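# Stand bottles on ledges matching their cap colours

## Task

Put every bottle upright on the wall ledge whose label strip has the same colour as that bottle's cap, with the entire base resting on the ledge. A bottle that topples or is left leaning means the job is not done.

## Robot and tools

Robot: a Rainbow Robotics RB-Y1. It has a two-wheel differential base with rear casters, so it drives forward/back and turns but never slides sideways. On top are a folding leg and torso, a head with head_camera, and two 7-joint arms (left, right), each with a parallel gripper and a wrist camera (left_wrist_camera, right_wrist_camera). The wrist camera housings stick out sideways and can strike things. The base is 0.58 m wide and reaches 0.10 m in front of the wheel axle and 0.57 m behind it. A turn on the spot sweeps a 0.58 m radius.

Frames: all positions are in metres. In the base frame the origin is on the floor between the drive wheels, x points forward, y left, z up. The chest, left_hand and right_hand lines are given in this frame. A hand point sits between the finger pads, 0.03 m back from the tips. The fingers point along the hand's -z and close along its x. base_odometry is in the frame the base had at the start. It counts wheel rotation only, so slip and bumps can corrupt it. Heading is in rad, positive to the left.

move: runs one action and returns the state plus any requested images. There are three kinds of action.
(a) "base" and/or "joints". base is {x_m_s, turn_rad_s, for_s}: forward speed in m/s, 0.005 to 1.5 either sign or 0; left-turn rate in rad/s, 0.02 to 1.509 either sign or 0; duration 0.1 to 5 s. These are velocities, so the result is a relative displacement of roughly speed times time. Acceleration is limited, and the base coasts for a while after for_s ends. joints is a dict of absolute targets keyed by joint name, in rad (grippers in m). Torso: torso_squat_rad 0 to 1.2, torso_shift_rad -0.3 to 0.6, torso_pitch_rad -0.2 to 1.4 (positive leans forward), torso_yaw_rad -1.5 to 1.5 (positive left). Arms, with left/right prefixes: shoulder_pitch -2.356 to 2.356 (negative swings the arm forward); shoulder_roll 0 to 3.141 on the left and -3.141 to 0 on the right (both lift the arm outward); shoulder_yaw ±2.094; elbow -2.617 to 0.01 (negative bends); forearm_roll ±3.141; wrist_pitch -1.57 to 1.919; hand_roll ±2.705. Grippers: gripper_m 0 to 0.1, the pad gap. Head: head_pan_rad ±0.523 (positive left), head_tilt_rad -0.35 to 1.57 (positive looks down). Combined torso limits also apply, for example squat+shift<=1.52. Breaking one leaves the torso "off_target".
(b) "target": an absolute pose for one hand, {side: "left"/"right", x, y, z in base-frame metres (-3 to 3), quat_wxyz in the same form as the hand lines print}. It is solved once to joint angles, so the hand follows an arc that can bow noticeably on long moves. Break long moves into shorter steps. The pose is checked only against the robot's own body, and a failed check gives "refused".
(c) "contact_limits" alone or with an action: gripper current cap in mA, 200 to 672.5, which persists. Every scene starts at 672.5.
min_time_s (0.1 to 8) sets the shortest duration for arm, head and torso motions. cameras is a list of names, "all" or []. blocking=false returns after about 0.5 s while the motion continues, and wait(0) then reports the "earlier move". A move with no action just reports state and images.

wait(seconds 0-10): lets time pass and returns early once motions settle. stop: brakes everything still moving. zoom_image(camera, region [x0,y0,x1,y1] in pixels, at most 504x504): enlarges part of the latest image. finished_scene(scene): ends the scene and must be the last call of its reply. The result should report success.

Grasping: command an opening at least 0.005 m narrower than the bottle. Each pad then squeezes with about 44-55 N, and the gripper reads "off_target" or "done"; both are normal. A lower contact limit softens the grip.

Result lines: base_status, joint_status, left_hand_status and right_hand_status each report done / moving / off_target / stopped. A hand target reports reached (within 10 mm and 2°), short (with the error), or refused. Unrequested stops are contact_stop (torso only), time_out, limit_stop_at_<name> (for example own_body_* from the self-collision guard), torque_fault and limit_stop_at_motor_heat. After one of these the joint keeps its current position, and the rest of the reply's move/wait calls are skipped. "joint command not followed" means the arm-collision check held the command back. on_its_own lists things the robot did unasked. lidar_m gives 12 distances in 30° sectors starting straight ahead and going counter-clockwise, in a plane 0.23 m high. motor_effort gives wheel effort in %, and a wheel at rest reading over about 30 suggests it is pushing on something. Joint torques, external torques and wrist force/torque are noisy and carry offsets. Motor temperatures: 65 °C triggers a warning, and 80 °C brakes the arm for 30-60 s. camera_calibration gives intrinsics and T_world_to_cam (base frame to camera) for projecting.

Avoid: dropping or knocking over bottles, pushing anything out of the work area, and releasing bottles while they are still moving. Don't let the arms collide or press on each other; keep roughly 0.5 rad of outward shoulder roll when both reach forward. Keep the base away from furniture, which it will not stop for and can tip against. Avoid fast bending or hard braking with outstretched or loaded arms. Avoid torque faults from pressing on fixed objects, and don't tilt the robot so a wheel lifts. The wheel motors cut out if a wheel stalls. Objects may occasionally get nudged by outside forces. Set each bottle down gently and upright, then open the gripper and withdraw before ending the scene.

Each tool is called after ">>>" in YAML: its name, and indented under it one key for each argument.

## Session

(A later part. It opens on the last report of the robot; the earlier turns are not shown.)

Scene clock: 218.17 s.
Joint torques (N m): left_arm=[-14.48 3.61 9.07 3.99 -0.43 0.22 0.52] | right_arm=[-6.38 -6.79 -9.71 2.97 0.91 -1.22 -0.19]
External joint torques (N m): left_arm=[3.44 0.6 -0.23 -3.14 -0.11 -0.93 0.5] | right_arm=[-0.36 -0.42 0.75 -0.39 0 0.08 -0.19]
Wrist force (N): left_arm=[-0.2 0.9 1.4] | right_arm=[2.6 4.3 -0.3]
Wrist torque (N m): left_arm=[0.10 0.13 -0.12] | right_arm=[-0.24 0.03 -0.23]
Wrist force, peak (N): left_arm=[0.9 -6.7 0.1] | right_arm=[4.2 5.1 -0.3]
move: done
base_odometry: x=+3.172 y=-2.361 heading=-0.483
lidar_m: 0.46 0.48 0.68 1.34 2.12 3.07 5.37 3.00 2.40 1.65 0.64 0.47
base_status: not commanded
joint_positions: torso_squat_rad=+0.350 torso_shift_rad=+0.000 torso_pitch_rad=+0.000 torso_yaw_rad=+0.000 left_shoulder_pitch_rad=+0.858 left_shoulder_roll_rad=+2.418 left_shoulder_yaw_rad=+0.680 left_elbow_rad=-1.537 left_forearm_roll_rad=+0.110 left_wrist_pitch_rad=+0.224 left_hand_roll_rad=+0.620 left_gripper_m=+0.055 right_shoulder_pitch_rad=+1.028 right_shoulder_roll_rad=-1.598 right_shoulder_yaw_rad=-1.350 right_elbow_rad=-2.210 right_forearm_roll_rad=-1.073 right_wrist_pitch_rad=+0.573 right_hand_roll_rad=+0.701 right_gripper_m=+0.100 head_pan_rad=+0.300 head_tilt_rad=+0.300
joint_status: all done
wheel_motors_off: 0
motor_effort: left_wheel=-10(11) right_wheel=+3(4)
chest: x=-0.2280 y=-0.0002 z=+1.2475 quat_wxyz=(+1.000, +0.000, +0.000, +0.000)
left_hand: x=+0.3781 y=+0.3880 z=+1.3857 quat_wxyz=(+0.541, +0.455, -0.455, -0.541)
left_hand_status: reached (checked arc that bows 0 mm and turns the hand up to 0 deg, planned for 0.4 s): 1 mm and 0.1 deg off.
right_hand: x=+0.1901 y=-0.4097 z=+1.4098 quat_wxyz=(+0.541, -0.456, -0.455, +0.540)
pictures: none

>>> move:
  joints: {"left_gripper_m": 0.1}

>>> move:
  target: {"side": "left", "x": 0.32, "y": 0.388, "z": 1.398, "quat_wxyz": [0.5417, 0.4545, -0.4545, -0.5417]}
  min_time_s: 0.8

>>> move:
  target: {"side": "left", "x": 0.19, "y": 0.385, "z": 1.40, "quat_wxyz": [0.5417, 0.4545, -0.4545, -0.5417]}
  min_time_s: 1.0
  cameras: ["left_wrist_camera"]

>>> move:
  joints: {"left_shoulder_pitch_rad": 0.014, "left_shoulder_roll_rad": 1.782, "left_shoulder_yaw_rad": -0.163, "left_elbow_rad": -2.587, "left_forearm_roll_rad": -0.080, "left_wrist_pitch_rad": 0.717, "left_hand_roll_rad": 0.214}
  min_time_s: 1.2

>>> move:
  target: {"side": "left", "x": 0.19, "y": 0.06, "z": 1.30, "quat_wxyz": [0.4664, 0.3913, -0.5099, -0.6078]}
  min_time_s: 1.2
  cameras: ["left_wrist_camera", "head_camera"]

Scene clock: 220.27 s.
Joint torques (N m): left_arm=[-17.73 3.63 9.15 6.48 -0.48 0.85 0.54] | right_arm=[-5.93 -6.94 -10.06 2.98 0.8 -1.29 -0.17]
External joint torques (N m): left_arm=[0.19 0.63 -0.15 -0.65 -0.17 -0.3 0.53] | right_arm=[0.09 -0.56 0.39 -0.38 -0.11 0 -0.17]
Wrist force (N): left_arm=[1.2 -5.1 0.0] | right_arm=[2.6 3.7 -0.1]
Wrist torque (N m): left_arm=[0.19 0.14 -0.17] | right_arm=[-0.12 0.04 -0.22]
Wrist force, peak (N): left_arm=[1.1 -5.7 0.1] | right_arm=[4.4 4.4 -0.4]
move: done
base_odometry: x=+3.172 y=-2.361 heading=-0.483
lidar_m: 0.46 0.48 0.68 1.34 2.12 3.07 5.37 2.99 2.38 1.66 0.65 0.48
base_status: not commanded
joint_positions: torso_squat_rad=+0.350 torso_shift_rad=+0.000 torso_pitch_rad=+0.000 torso_yaw_rad=+0.000 left_shoulder_pitch_rad=+0.858 left_shoulder_roll_rad=+2.418 left_shoulder_yaw_rad=+0.680 left_elbow_rad=-1.537 left_forearm_roll_rad=+0.110 left_wrist_pitch_rad=+0.224 left_hand_roll_rad=+0.620 left_gripper_m=+0.100 right_shoulder_pitch_rad=+1.028 right_shoulder_roll_rad=-1.598 right_shoulder_yaw_rad=-1.350 right_elbow_rad=-2.210 right_forearm_roll_rad=-1.073 right_wrist_pitch_rad=+0.573 right_hand_roll_rad=+0.701 right_gripper_m=+0.100 head_pan_rad=+0.300 head_tilt_rad=+0.300
joint_status: all done
wheel_motors_off: 0
motor_effort: left_wheel=-11(11) right_wheel=+4(4)
chest: x=-0.2280 y=-0.0002 z=+1.2475 quat_wxyz=(+1.000, +0.000, +0.000, +0.000)
left_hand: x=+0.3780 y=+0.3879 z=+1.3850 quat_wxyz=(+0.542, +0.455, -0.455, -0.542)
right_hand: x=+0.1901 y=-0.4097 z=+1.4098 quat_wxyz=(+0.541, -0.456, -0.455, +0.540)
pictures: none

Scene clock: 221.43 s.
Joint torques (N m): left_arm=[-14.67 9.93 9.31 5.78 -0.75 0.57 0.3] | right_arm=[-6.83 -7.08 -9.68 3.03 0.91 -1.28 0]
External joint torques (N m): left_arm=[-0.44 1.02 -0.88 -0.57 -0.27 -0.05 0.29] | right_arm=[-0.8 -0.71 0.77 -0.33 0 0.01 0.01]
Wrist force (N): left_arm=[0.9 -4.8 -0.1] | right_arm=[3.0 4.4 -1.1]
Wrist torque (N m): left_arm=[0.16 0.12 -0.02] | right_arm=[-0.27 0.00 -0.25]
Wrist force, peak (N): left_arm=[1.1 -5.9 0.1] | right_arm=[3.4 5.4 0.3]
move: done
base_odometry: x=+3.172 y=-2.361 heading=-0.483
lidar_m: 0.46 0.48 0.68 1.34 2.13 3.08 5.37 2.99 2.39 1.65 0.65 0.48
base_status: not commanded
joint_positions: torso_squat_rad=+0.350 torso_shift_rad=+0.000 torso_pitch_rad=+0.000 torso_yaw_rad=+0.000 left_shoulder_pitch_rad=+0.498 left_shoulder_roll_rad=+2.238 left_shoulder_yaw_rad=+0.438 left_elbow_rad=-1.806 left_forearm_roll_rad=+0.335 left_wrist_pitch_rad=+0.301 left_hand_roll_rad=+0.320 left_gripper_m=+0.100 right_shoulder_pitch_rad=+1.028 right_shoulder_roll_rad=-1.598 right_shoulder_yaw_rad=-1.350 right_elbow_rad=-2.210 right_forearm_roll_rad=-1.073 right_wrist_pitch_rad=+0.573 right_hand_roll_rad=+0.701 right_gripper_m=+0.100 head_pan_rad=+0.300 head_tilt_rad=+0.300
joint_status: all done
wheel_motors_off: 0
motor_effort: left_wheel=-10(11) right_wheel=+3(4)
chest: x=-0.2280 y=-0.0002 z=+1.2475 quat_wxyz=(+1.000, +0.000, +0.000, +0.000)
left_hand: x=+0.3198 y=+0.3883 z=+1.3987 quat_wxyz=(+0.540, +0.456, -0.456, -0.540)
left_hand_status: reached (checked arc that bows 17 mm and turns the hand up to 2 deg, planned for 0.8 s): 1 mm and 0.4 deg off.
right_hand: x=+0.1900 y=-0.4097 z=+1.4098 quat_wxyz=(+0.541, -0.456, -0.455, +0.540)
pictures: none

Scene clock: 222.77 s.
Joint torques (N m): left_arm=[-8.22 13.85 9.99 2.21 -1.15 -1.65 0.52] | right_arm=[-6.25 -7.29 -9.82 2.96 0.81 -1.15 -0.22]
External joint torques (N m): left_arm=[-0.87 1.06 0 0.03 -0.16 -0.24 0.51] | right_arm=[-0.22 -0.92 0.63 -0.4 -0.1 0.15 -0.21]
Wrist force (N): left_arm=[0.9 -5.2 0.1] | right_arm=[3.2 4.4 -0.3]
Wrist torque (N m): left_arm=[0.21 0.12 -0.04] | right_arm=[-0.26 0.05 -0.22]
Wrist force, peak (N): left_arm=[0.6 -6.1 -0.3] | right_arm=[3.6 5.2 -0.6]
move: done
base_odometry: x=+3.172 y=-2.361 heading=-0.483
lidar_m: 0.46 0.49 0.69 1.34 2.13 3.08 5.38 3.00 2.39 1.64 0.65 0.48
base_status: not commanded
joint_positions: torso_squat_rad=+0.350 torso_shift_rad=+0.000 torso_pitch_rad=+0.000 torso_yaw_rad=+0.000 left_shoulder_pitch_rad=+0.369 left_shoulder_roll_rad=+1.500 left_shoulder_yaw_rad=+0.852 left_elbow_rad=-2.294 left_forearm_roll_rad=+0.998 left_wrist_pitch_rad=+0.844 left_hand_roll_rad=-0.758 left_gripper_m=+0.100 right_shoulder_pitch_rad=+1.028 right_shoulder_roll_rad=-1.598 right_shoulder_yaw_rad=-1.350 right_elbow_rad=-2.210 right_forearm_roll_rad=-1.073 right_wrist_pitch_rad=+0.573 right_hand_roll_rad=+0.701 right_gripper_m=+0.100 head_pan_rad=+0.300 head_tilt_rad=+0.300
joint_status: all done
wheel_motors_off: 0
motor_effort: left_wheel=-10(11) right_wheel=+3(4)
chest: x=-0.2280 y=-0.0002 z=+1.2475 quat_wxyz=(+1.000, +0.000, +0.000, +0.000)
left_hand: x=+0.1900 y=+0.3849 z=+1.4002 quat_wxyz=(+0.542, +0.455, -0.455, -0.541)
left_hand_status: reached (checked arc that bows 21 mm and turns the hand up to 6 deg, planned for 1.0 s): 0 mm and 0.1 deg off.
right_hand: x=+0.1901 y=-0.4096 z=+1.4099 quat_wxyz=(+0.541, -0.456, -0.455, +0.540)
left_wrist_camera: T_world_to_cam=[[-0.03498, -0.99939, 0.00151, 0.38811], [-0.61177, 0.02021, -0.79078, 1.24296], [0.79026, -0.02858, -0.6121, 0.79222]] pos_world=[0.14792, 0.3854, 1.46723]

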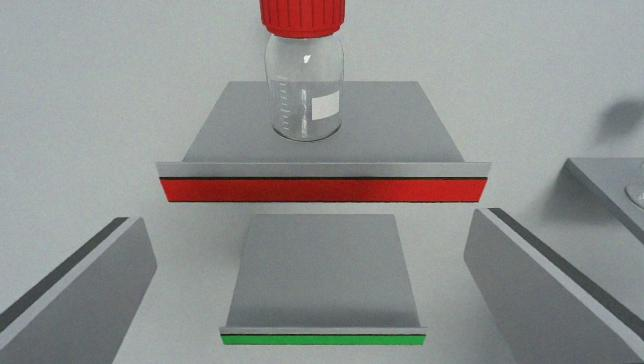

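Scene clock: 224.60 s.
Joint torques (N m): left_arm=[-8.81 12.35 8.41 0.19 -1.04 0.39 -0.06] | right_arm=[-6.23 -7.17 -9.79 3.17 0.99 -1.21 -0.07]
External joint torques (N m): left_arm=[-0.17 1.32 -0.68 -0.13 0.17 -0.02 -0.07] | right_arm=[-0.21 -0.8 0.66 -0.19 0.08 0.08 -0.06]
Wrist force (N): left_arm=[1.0 -5.0 0.3] | right_arm=[2.9 4.3 -0.4]
Wrist torque (N m): left_arm=[0.20 0.15 -0.16] | right_arm=[-0.21 0.04 -0.23]
Wrist force, peak (N): left_arm=[1.3 -6.2 -0.5] | right_arm=[2.8 5.5 -0.7]
move: done
base_odometry: x=+3.172 y=-2.361 heading=-0.483
lidar_m: 0.46 0.48 0.68 1.34 2.13 3.07 5.37 2.99 2.39 1.65 0.65 0.48
base_status: not commanded
joint_positions: torso_squat_rad=+0.350 torso_shift_rad=+0.000 torso_pitch_rad=+0.000 torso_yaw_rad=+0.000 left_shoulder_pitch_rad=+0.014 left_shoulder_roll_rad=+1.782 left_shoulder_yaw_rad=-0.163 left_elbow_rad=-2.587 left_forearm_roll_rad=-0.080 left_wrist_pitch_rad=+0.717 left_hand_roll_rad=+0.214 left_gripper_m=+0.100 right_shoulder_pitch_rad=+1.028 right_shoulder_roll_rad=-1.598 right_shoulder_yaw_rad=-1.350 right_elbow_rad=-2.210 right_forearm_roll_rad=-1.073 right_wrist_pitch_rad=+0.573 right_hand_roll_rad=+0.701 right_gripper_m=+0.100 head_pan_rad=+0.300 head_tilt_rad=+0.300
joint_status: all done
wheel_motors_off: 0
motor_effort: left_wheel=-10(11) right_wheel=+3(4)
chest: x=-0.2280 y=-0.0002 z=+1.2475 quat_wxyz=(+1.000, +0.000, +0.000, +0.000)
left_hand: x=+0.1798 y=+0.2395 z=+1.2702 quat_wxyz=(+0.464, +0.389, -0.511, -0.610)
right_hand: x=+0.1901 y=-0.4097 z=+1.4098 quat_wxyz=(+0.541, -0.456, -0.455, +0.540)
pictures: none

Scene clock: 226.13 s.
Joint torques (N m): left_arm=[-14.87 6.38 8.43 -0.65 -1.91 -0.98 0.48] | right_arm=[-5.86 -6.78 -10.25 2.96 0.71 -1.33 -0.1]
External joint torques (N m): left_arm=[0.32 1.29 -0.64 0.67 -0.02 -0.29 0.47] | right_arm=[0.16 -0.41 0.2 -0.4 -0.2 -0.03 -0.09]
Wrist force (N): left_arm=[1.1 -5.1 0.3] | right_arm=[3.0 4.3 -0.3]
Wrist torque (N m): left_arm=[0.17 0.14 -0.03] | right_arm=[-0.20 0.06 -0.26]
Wrist force, peak (N): left_arm=[-0.5 -5.9 0.6] | right_arm=[3.6 4.8 -0.6]
move: done
base_odometry: x=+3.172 y=-2.361 heading=-0.483
lidar_m: 0.46 0.48 0.69 1.34 2.13 3.08 5.38 2.99 2.39 1.65 0.65 0.48
base_status: not commanded
joint_positions: torso_squat_rad=+0.350 torso_shift_rad=+0.000 torso_pitch_rad=+0.000 torso_yaw_rad=+0.000 left_shoulder_pitch_rad=-1.011 left_shoulder_roll_rad=+0.824 left_shoulder_yaw_rad=-0.791 left_elbow_rad=-2.518 left_forearm_roll_rad=+0.146 left_wrist_pitch_rad=+1.618 left_hand_roll_rad=-0.342 left_gripper_m=+0.100 right_shoulder_pitch_rad=+1.028 right_shoulder_roll_rad=-1.598 right_shoulder_yaw_rad=-1.350 right_elbow_rad=-2.210 right_forearm_roll_rad=-1.073 right_wrist_pitch_rad=+0.573 right_hand_roll_rad=+0.701 right_gripper_m=+0.100 head_pan_rad=+0.300 head_tilt_rad=+0.300
joint_status: all done
wheel_motors_off: 0
motor_effort: left_wheel=-10(11) right_wheel=+2(4)
chest: x=-0.2280 y=-0.0002 z=+1.2475 quat_wxyz=(+1.000, +0.000, +0.000, +0.000)
left_hand: x=+0.1899 y=+0.0599 z=+1.3003 quat_wxyz=(+0.466, +0.391, -0.510, -0.608)
left_hand_status: reached (checked arc that bows 48 mm and turns the hand up to 15 deg, planned for 1.2 s): 0 mm and 0.1 deg off.
right_hand: x=+0.1901 y=-0.4097 z=+1.4099 quat_wxyz=(+0.541, -0.456, -0.455, +0.540)
pictures: head_camera, left_wrist_camera
head_camera: T_world_to_cam=[[0.26748, -0.9633, 0.02243, 0.0271], [-0.24443, -0.09035, -0.96545, 1.40564], [0.93204, 0.25276, -0.25963, 0.51096]] pos_world=[-0.1399, 0.02396, 1.48912]
left_wrist_camera: T_world_to_cam=[[-0.2943, -0.95571, 0.00127, 0.11045], [-0.58646, 0.17955, -0.78982, 1.15486], [0.75462, -0.23319, -0.61333, 0.7424]] pos_world=[0.14956, 0.07132, 1.36733]

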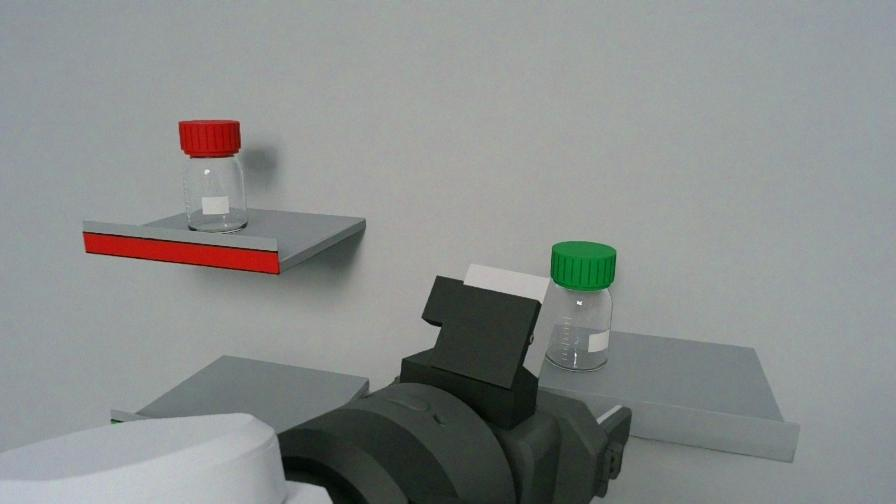

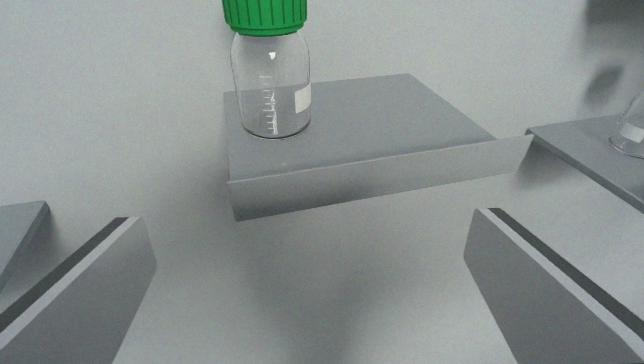

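>>> move:
  target: {"side": "left", "x": 0.287, "y": 0.066, "z": 1.30, "quat_wxyz": [0.4664, 0.3913, -0.5099, -0.6078]}
  min_time_s: 0.8
  cameras: ["left_wrist_camera"]

>>> move:
  target: {"side": "left", "x": 0.335, "y": 0.054, "z": 1.298, "quat_wxyz": [0.4664, 0.3913, -0.5099, -0.6078]}
  min_time_s: 0.6
  cameras: ["left_wrist_camera"]

Scene clock: 228.03 s.
Joint torques (N m): left_arm=[-19.56 7.62 11.8 -2.12 -1.53 -0.6 0.14] | right_arm=[-6.13 -7.09 -9.9 3.32 0.68 -1.22 -0.31]
External joint torques (N m): left_arm=[-1.16 1.34 0.93 0.06 0.16 0.24 0.12] | right_arm=[-0.11 -0.71 0.55 -0.03 -0.23 0.08 -0.3]
Wrist force (N): left_arm=[1.0 -5.4 -0.1] | right_arm=[3.3 4.5 -0.5]
Wrist torque (N m): left_arm=[0.22 0.12 -0.02] | right_arm=[-0.25 0.11 -0.19]
Wrist force, peak (N): left_arm=[1.0 -5.8 -0.5] | right_arm=[4.1 4.6 -0.4]
move: done
base_odometry: x=+3.172 y=-2.361 heading=-0.483
lidar_m: 0.46 0.49 0.69 1.34 2.13 3.08 5.38 2.99 2.39 1.65 0.64 0.47
base_status: not commanded
joint_positions: torso_squat_rad=+0.350 torso_shift_rad=+0.000 torso_pitch_rad=+0.000 torso_yaw_rad=+0.000 left_shoulder_pitch_rad=-1.024 left_shoulder_roll_rad=+0.829 left_shoulder_yaw_rad=-0.759 left_elbow_rad=-2.140 left_forearm_roll_rad=+0.193 left_wrist_pitch_rad=+1.254 left_hand_roll_rad=-0.425 left_gripper_m=+0.100 right_shoulder_pitch_rad=+1.028 right_shoulder_roll_rad=-1.598 right_shoulder_yaw_rad=-1.350 right_elbow_rad=-2.210 right_forearm_roll_rad=-1.073 right_wrist_pitch_rad=+0.573 right_hand_roll_rad=+0.701 right_gripper_m=+0.100 head_pan_rad=+0.300 head_tilt_rad=+0.300
joint_status: all done
wheel_motors_off: 0
motor_effort: left_wheel=-10(10) right_wheel=+3(5)
chest: x=-0.2280 y=-0.0002 z=+1.2475 quat_wxyz=(+1.000, +0.000, +0.000, +0.000)
left_hand: x=+0.2865 y=+0.0661 z=+1.3000 quat_wxyz=(+0.466, +0.391, -0.510, -0.608)
left_hand_status: reached (checked arc that bows 9 mm and turns the hand up to 2 deg, planned for 0.8 s): 1 mm and 0.0 deg off.
right_hand: x=+0.1901 y=-0.4097 z=+1.4098 quat_wxyz=(+0.541, -0.456, -0.455, +0.540)
left_wrist_camera: T_world_to_cam=[[-0.29357, -0.95594, 0.00112, 0.14485], [-0.58674, 0.17927, -0.78968, 1.21014], [0.75469, -0.23248, -0.61351, 0.671]] pos_world=[0.24616, 0.07752, 1.36713]

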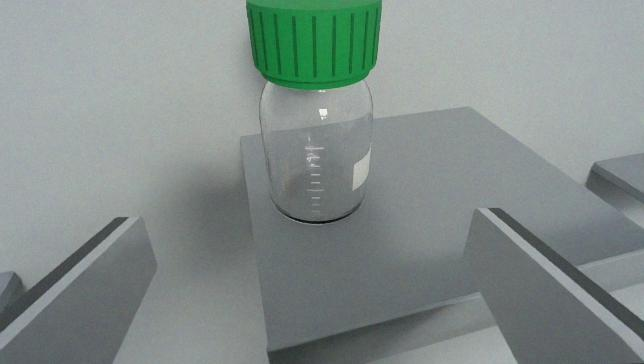

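Scene clock: 229.07 s.
Joint torques (N m): left_arm=[-21.02 7.01 10.06 -2.51 -1.48 -0.81 0.19] | right_arm=[-6.28 -6.8 -9.9 3.13 0.94 -1.15 -0.14]
External joint torques (N m): left_arm=[-0.58 0.47 -1.2 0.27 0.06 0.13 0.18] | right_arm=[-0.25 -0.43 0.55 -0.23 0.03 0.14 -0.13]
Wrist force (N): left_arm=[1.1 -5.2 0.3] | right_arm=[2.9 3.8 -0.1]
Wrist torque (N m): left_arm=[0.20 0.15 -0.02] | right_arm=[-0.22 -0.02 -0.18]
Wrist force, peak (N): left_arm=[2.1 -6.1 -0.2] | right_arm=[4.6 4.0 -0.6]
move: done
base_odometry: x=+3.172 y=-2.361 heading=-0.483
lidar_m: 0.46 0.49 0.68 1.34 2.13 3.07 5.38 3.00 2.39 1.65 0.65 0.48
base_status: not commanded
joint_positions: torso_squat_rad=+0.350 torso_shift_rad=+0.000 torso_pitch_rad=+0.000 torso_yaw_rad=+0.000 left_shoulder_pitch_rad=-1.082 left_shoulder_roll_rad=+0.746 left_shoulder_yaw_rad=-0.775 left_elbow_rad=-1.901 left_forearm_roll_rad=+0.194 left_wrist_pitch_rad=+1.117 left_hand_roll_rad=-0.473 left_gripper_m=+0.100 right_shoulder_pitch_rad=+1.028 right_shoulder_roll_rad=-1.598 right_shoulder_yaw_rad=-1.350 right_elbow_rad=-2.210 right_forearm_roll_rad=-1.073 right_wrist_pitch_rad=+0.573 right_hand_roll_rad=+0.701 right_gripper_m=+0.100 head_pan_rad=+0.300 head_tilt_rad=+0.300
joint_status: all done
wheel_motors_off: 0
motor_effort: left_wheel=-10(11) right_wheel=+3(4)
chest: x=-0.2280 y=-0.0002 z=+1.2475 quat_wxyz=(+1.000, +0.000, +0.000, +0.000)
left_hand: x=+0.3350 y=+0.0541 z=+1.2984 quat_wxyz=(+0.466, +0.391, -0.510, -0.608)
left_hand_status: reached (checked arc that bows 9 mm and turns the hand up to 1 deg, planned for 0.6 s): 0 mm and 0.0 deg off.
right_hand: x=+0.1901 y=-0.4097 z=+1.4098 quat_wxyz=(+0.541, -0.456, -0.455, +0.540)
left_wrist_camera: T_world_to_cam=[[-0.29359, -0.95593, 0.0013, 0.14727], [-0.58648, 0.17905, -0.78992, 1.23969], [0.75488, -0.23268, -0.6132, 0.63008]] pos_world=[0.29466, 0.06542, 1.36543]

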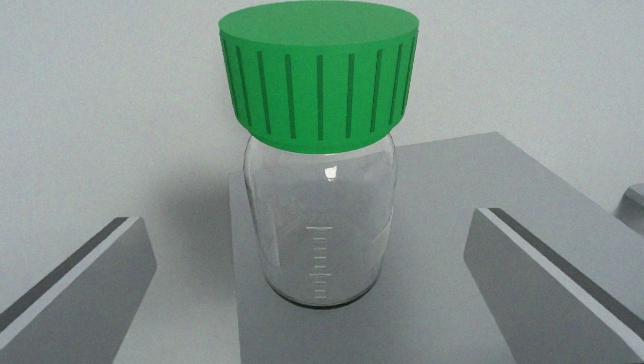

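>>> move:
  target: {"side": "left", "x": 0.363, "y": 0.045, "z": 1.296, "quat_wxyz": [0.4664, 0.3913, -0.5099, -0.6078]}
  min_time_s: 0.5

>>> move:
  target: {"side": "left", "x": 0.389, "y": 0.037, "z": 1.294, "quat_wxyz": [0.4664, 0.3913, -0.5099, -0.6078]}
  min_time_s: 0.5

>>> move:
  joints: {"left_gripper_m": 0.046}
  cameras: ["left_wrist_camera"]

>>> move:
  target: {"side": "left", "x": 0.385, "y": 0.039, "z": 1.32, "quat_wxyz": [0.4664, 0.3913, -0.5099, -0.6078]}
  min_time_s: 0.6

>>> move:
  target: {"side": "left", "x": 0.30, "y": 0.06, "z": 1.33, "quat_wxyz": [0.4664, 0.3913, -0.5099, -0.6078]}
  min_time_s: 0.9

>>> move:
  target: {"side": "left", "x": 0.20, "y": 0.10, "z": 1.31, "quat_wxyz": [0.4664, 0.3913, -0.5099, -0.6078]}
  min_time_s: 0.9

>>> move:
  target: {"side": "left", "x": 0.19, "y": 0.26, "z": 1.25, "quat_wxyz": [0.5417, 0.4545, -0.4545, -0.5417]}
  min_time_s: 1.2

>>> move:
  target: {"side": "left", "x": 0.21, "y": 0.385, "z": 1.224, "quat_wxyz": [0.5417, 0.4545, -0.4545, -0.5417]}
  min_time_s: 1.2
  cameras: ["left_wrist_camera", "head_camera"]

Scene clock: 231.20 s.
Joint torques (N m): left_arm=[-22.55 6.82 9.38 -2.82 -1.63 -0.86 0.08] | right_arm=[-6.41 -6.72 -9.91 3 0.84 -1.2 -0.04]
External joint torques (N m): left_arm=[-0.93 0.12 -1.87 0.33 -0.19 0.13 0.07] | right_arm=[-0.39 -0.35 0.54 -0.36 -0.07 0.09 -0.03]
Wrist force (N): left_arm=[1.2 -5.1 0.1] | right_arm=[3.2 4.3 -0.2]
Wrist torque (N m): left_arm=[0.19 0.15 -0.02] | right_arm=[-0.21 0.02 -0.16]
Wrist force, peak (N): left_arm=[1.7 -6.1 -0.2] | right_arm=[3.8 4.9 -0.2]
move: done
base_odometry: x=+3.172 y=-2.361 heading=-0.483
lidar_m: 0.46 0.48 0.68 1.34 2.13 3.08 5.37 3.00 2.38 1.65 0.64 0.48
base_status: not commanded
joint_positions: torso_squat_rad=+0.350 torso_shift_rad=+0.000 torso_pitch_rad=+0.000 torso_yaw_rad=+0.000 left_shoulder_pitch_rad=-1.123 left_shoulder_roll_rad=+0.687 left_shoulder_yaw_rad=-0.786 left_elbow_rad=-1.749 left_forearm_roll_rad=+0.192 left_wrist_pitch_rad=+1.036 left_hand_roll_rad=-0.500 left_gripper_m=+0.100 right_shoulder_pitch_rad=+1.028 right_shoulder_roll_rad=-1.598 right_shoulder_yaw_rad=-1.350 right_elbow_rad=-2.210 right_forearm_roll_rad=-1.073 right_wrist_pitch_rad=+0.573 right_hand_roll_rad=+0.701 right_gripper_m=+0.100 head_pan_rad=+0.300 head_tilt_rad=+0.300
joint_status: all done
wheel_motors_off: 0
motor_effort: left_wheel=-10(11) right_wheel=+3(5)
chest: x=-0.2280 y=-0.0002 z=+1.2475 quat_wxyz=(+1.000, +0.000, +0.000, +0.000)
left_hand: x=+0.3627 y=+0.0452 z=+1.2964 quat_wxyz=(+0.466, +0.391, -0.510, -0.608)
left_hand_status: reached (checked arc that bows 6 mm and turns the hand up to 1 deg, planned for 0.5 s): 1 mm and 0.0 deg off.
right_hand: x=+0.1901 y=-0.4097 z=+1.4099 quat_wxyz=(+0.541, -0.456, -0.455, +0.540)
pictures: none

Scene clock: 232.37 s.
Joint torques (N m): left_arm=[-23.27 7.42 9.54 -3.21 -1.16 -0.98 0.1] | right_arm=[-6.12 -7.09 -9.93 2.92 0.84 -1.17 -0.03]
External joint torques (N m): left_arm=[-0.56 0.51 -1.51 0.28 0.18 0.05 0.09] | right_arm=[-0.09 -0.71 0.52 -0.43 -0.07 0.12 -0.02]
Wrist force (N): left_arm=[1.0 -5.1 0.1] | right_arm=[3.5 4.4 -0.8]
Wrist torque (N m): left_arm=[0.18 0.11 -0.04] | right_arm=[-0.25 0.06 -0.18]
Wrist force, peak (N): left_arm=[1.2 -6.3 -0.3] | right_arm=[4.1 5.1 -0.4]
move: done
base_odometry: x=+3.172 y=-2.361 heading=-0.483
lidar_m: 0.46 0.49 0.69 1.34 2.13 3.08 5.38 2.99 2.39 1.65 0.66 0.48
base_status: not commanded
joint_positions: torso_squat_rad=+0.350 torso_shift_rad=+0.000 torso_pitch_rad=+0.000 torso_yaw_rad=+0.000 left_shoulder_pitch_rad=-1.165 left_shoulder_roll_rad=+0.629 left_shoulder_yaw_rad=-0.794 left_elbow_rad=-1.595 left_forearm_roll_rad=+0.194 left_wrist_pitch_rad=+0.954 left_hand_roll_rad=-0.526 left_gripper_m=+0.100 right_shoulder_pitch_rad=+1.028 right_shoulder_roll_rad=-1.598 right_shoulder_yaw_rad=-1.350 right_elbow_rad=-2.210 right_forearm_roll_rad=-1.073 right_wrist_pitch_rad=+0.573 right_hand_roll_rad=+0.701 right_gripper_m=+0.100 head_pan_rad=+0.300 head_tilt_rad=+0.300
joint_status: all done
wheel_motors_off: 0
motor_effort: left_wheel=-10(11) right_wheel=+3(5)
chest: x=-0.2280 y=-0.0002 z=+1.2475 quat_wxyz=(+1.000, +0.000, +0.000, +0.000)
left_hand: x=+0.3887 y=+0.0372 z=+1.2944 quat_wxyz=(+0.466, +0.391, -0.510, -0.608)
left_hand_status: reached (checked arc that bows 6 mm and turns the hand up to 1 deg, planned for 0.5 s): 1 mm and 0.0 deg off.
right_hand: x=+0.1901 y=-0.4097 z=+1.4099 quat_wxyz=(+0.541, -0.456, -0.455, +0.540)
pictures: none

Scene clock: 233.47 s.
Joint torques (N m): left_arm=[-23.78 7.6 9.46 -3.05 -1.37 -0.93 0.1] | right_arm=[-6.29 -6.73 -9.76 3.11 0.74 -1.34 -0.22]
External joint torques (N m): left_arm=[-1.07 0.69 -1.59 0.43 -0.04 0.1 0.09] | right_arm=[-0.27 -0.36 0.69 -0.24 -0.17 -0.05 -0.21]
Wrist force (N): left_arm=[1.3 -5.0 0.4] | right_arm=[2.9 4.5 -0.4]
Wrist torque (N m): left_arm=[0.21 0.14 0.01] | right_arm=[-0.24 0.04 -0.22]
Wrist force, peak (N): left_arm=[1.2 -5.5 0.2] | right_arm=[4.3 4.6 -0.9]
move: off_target
base_odometry: x=+3.172 y=-2.361 heading=-0.483
lidar_m: 0.46 0.49 0.69 1.34 2.13 3.07 5.38 3.00 2.39 1.65 0.65 0.48
base_status: not commanded
joint_positions: torso_squat_rad=+0.350 torso_shift_rad=+0.000 torso_pitch_rad=+0.000 torso_yaw_rad=+0.000 left_shoulder_pitch_rad=-1.165 left_shoulder_roll_rad=+0.629 left_shoulder_yaw_rad=-0.794 left_elbow_rad=-1.595 left_forearm_roll_rad=+0.194 left_wrist_pitch_rad=+0.954 left_hand_roll_rad=-0.526 left_gripper_m=+0.055 right_shoulder_pitch_rad=+1.028 right_shoulder_roll_rad=-1.598 right_shoulder_yaw_rad=-1.350 right_elbow_rad=-2.210 right_forearm_roll_rad=-1.073 right_wrist_pitch_rad=+0.573 right_hand_roll_rad=+0.701 right_gripper_m=+0.100 head_pan_rad=+0.300 head_tilt_rad=+0.300
joint_status: left_gripper_m off_target (ended at +0.055, target +0.046)
wheel_motors_off: 0
motor_effort: left_wheel=-10(11) right_wheel=+3(4)
chest: x=-0.2280 y=-0.0002 z=+1.2475 quat_wxyz=(+1.000, +0.000, +0.000, +0.000)
left_hand: x=+0.3887 y=+0.0372 z=+1.2944 quat_wxyz=(+0.466, +0.391, -0.510, -0.608)
right_hand: x=+0.1901 y=-0.4097 z=+1.4099 quat_wxyz=(+0.541, -0.456, -0.455, +0.540)
left_wrist_camera: T_world_to_cam=[[-0.29361, -0.95592, 0.00144, 0.14671], [-0.58644, 0.17894, -0.78998, 1.2712], [0.75491, -0.23279, -0.61313, 0.58311]] pos_world=[0.34836, 0.04852, 1.36153]

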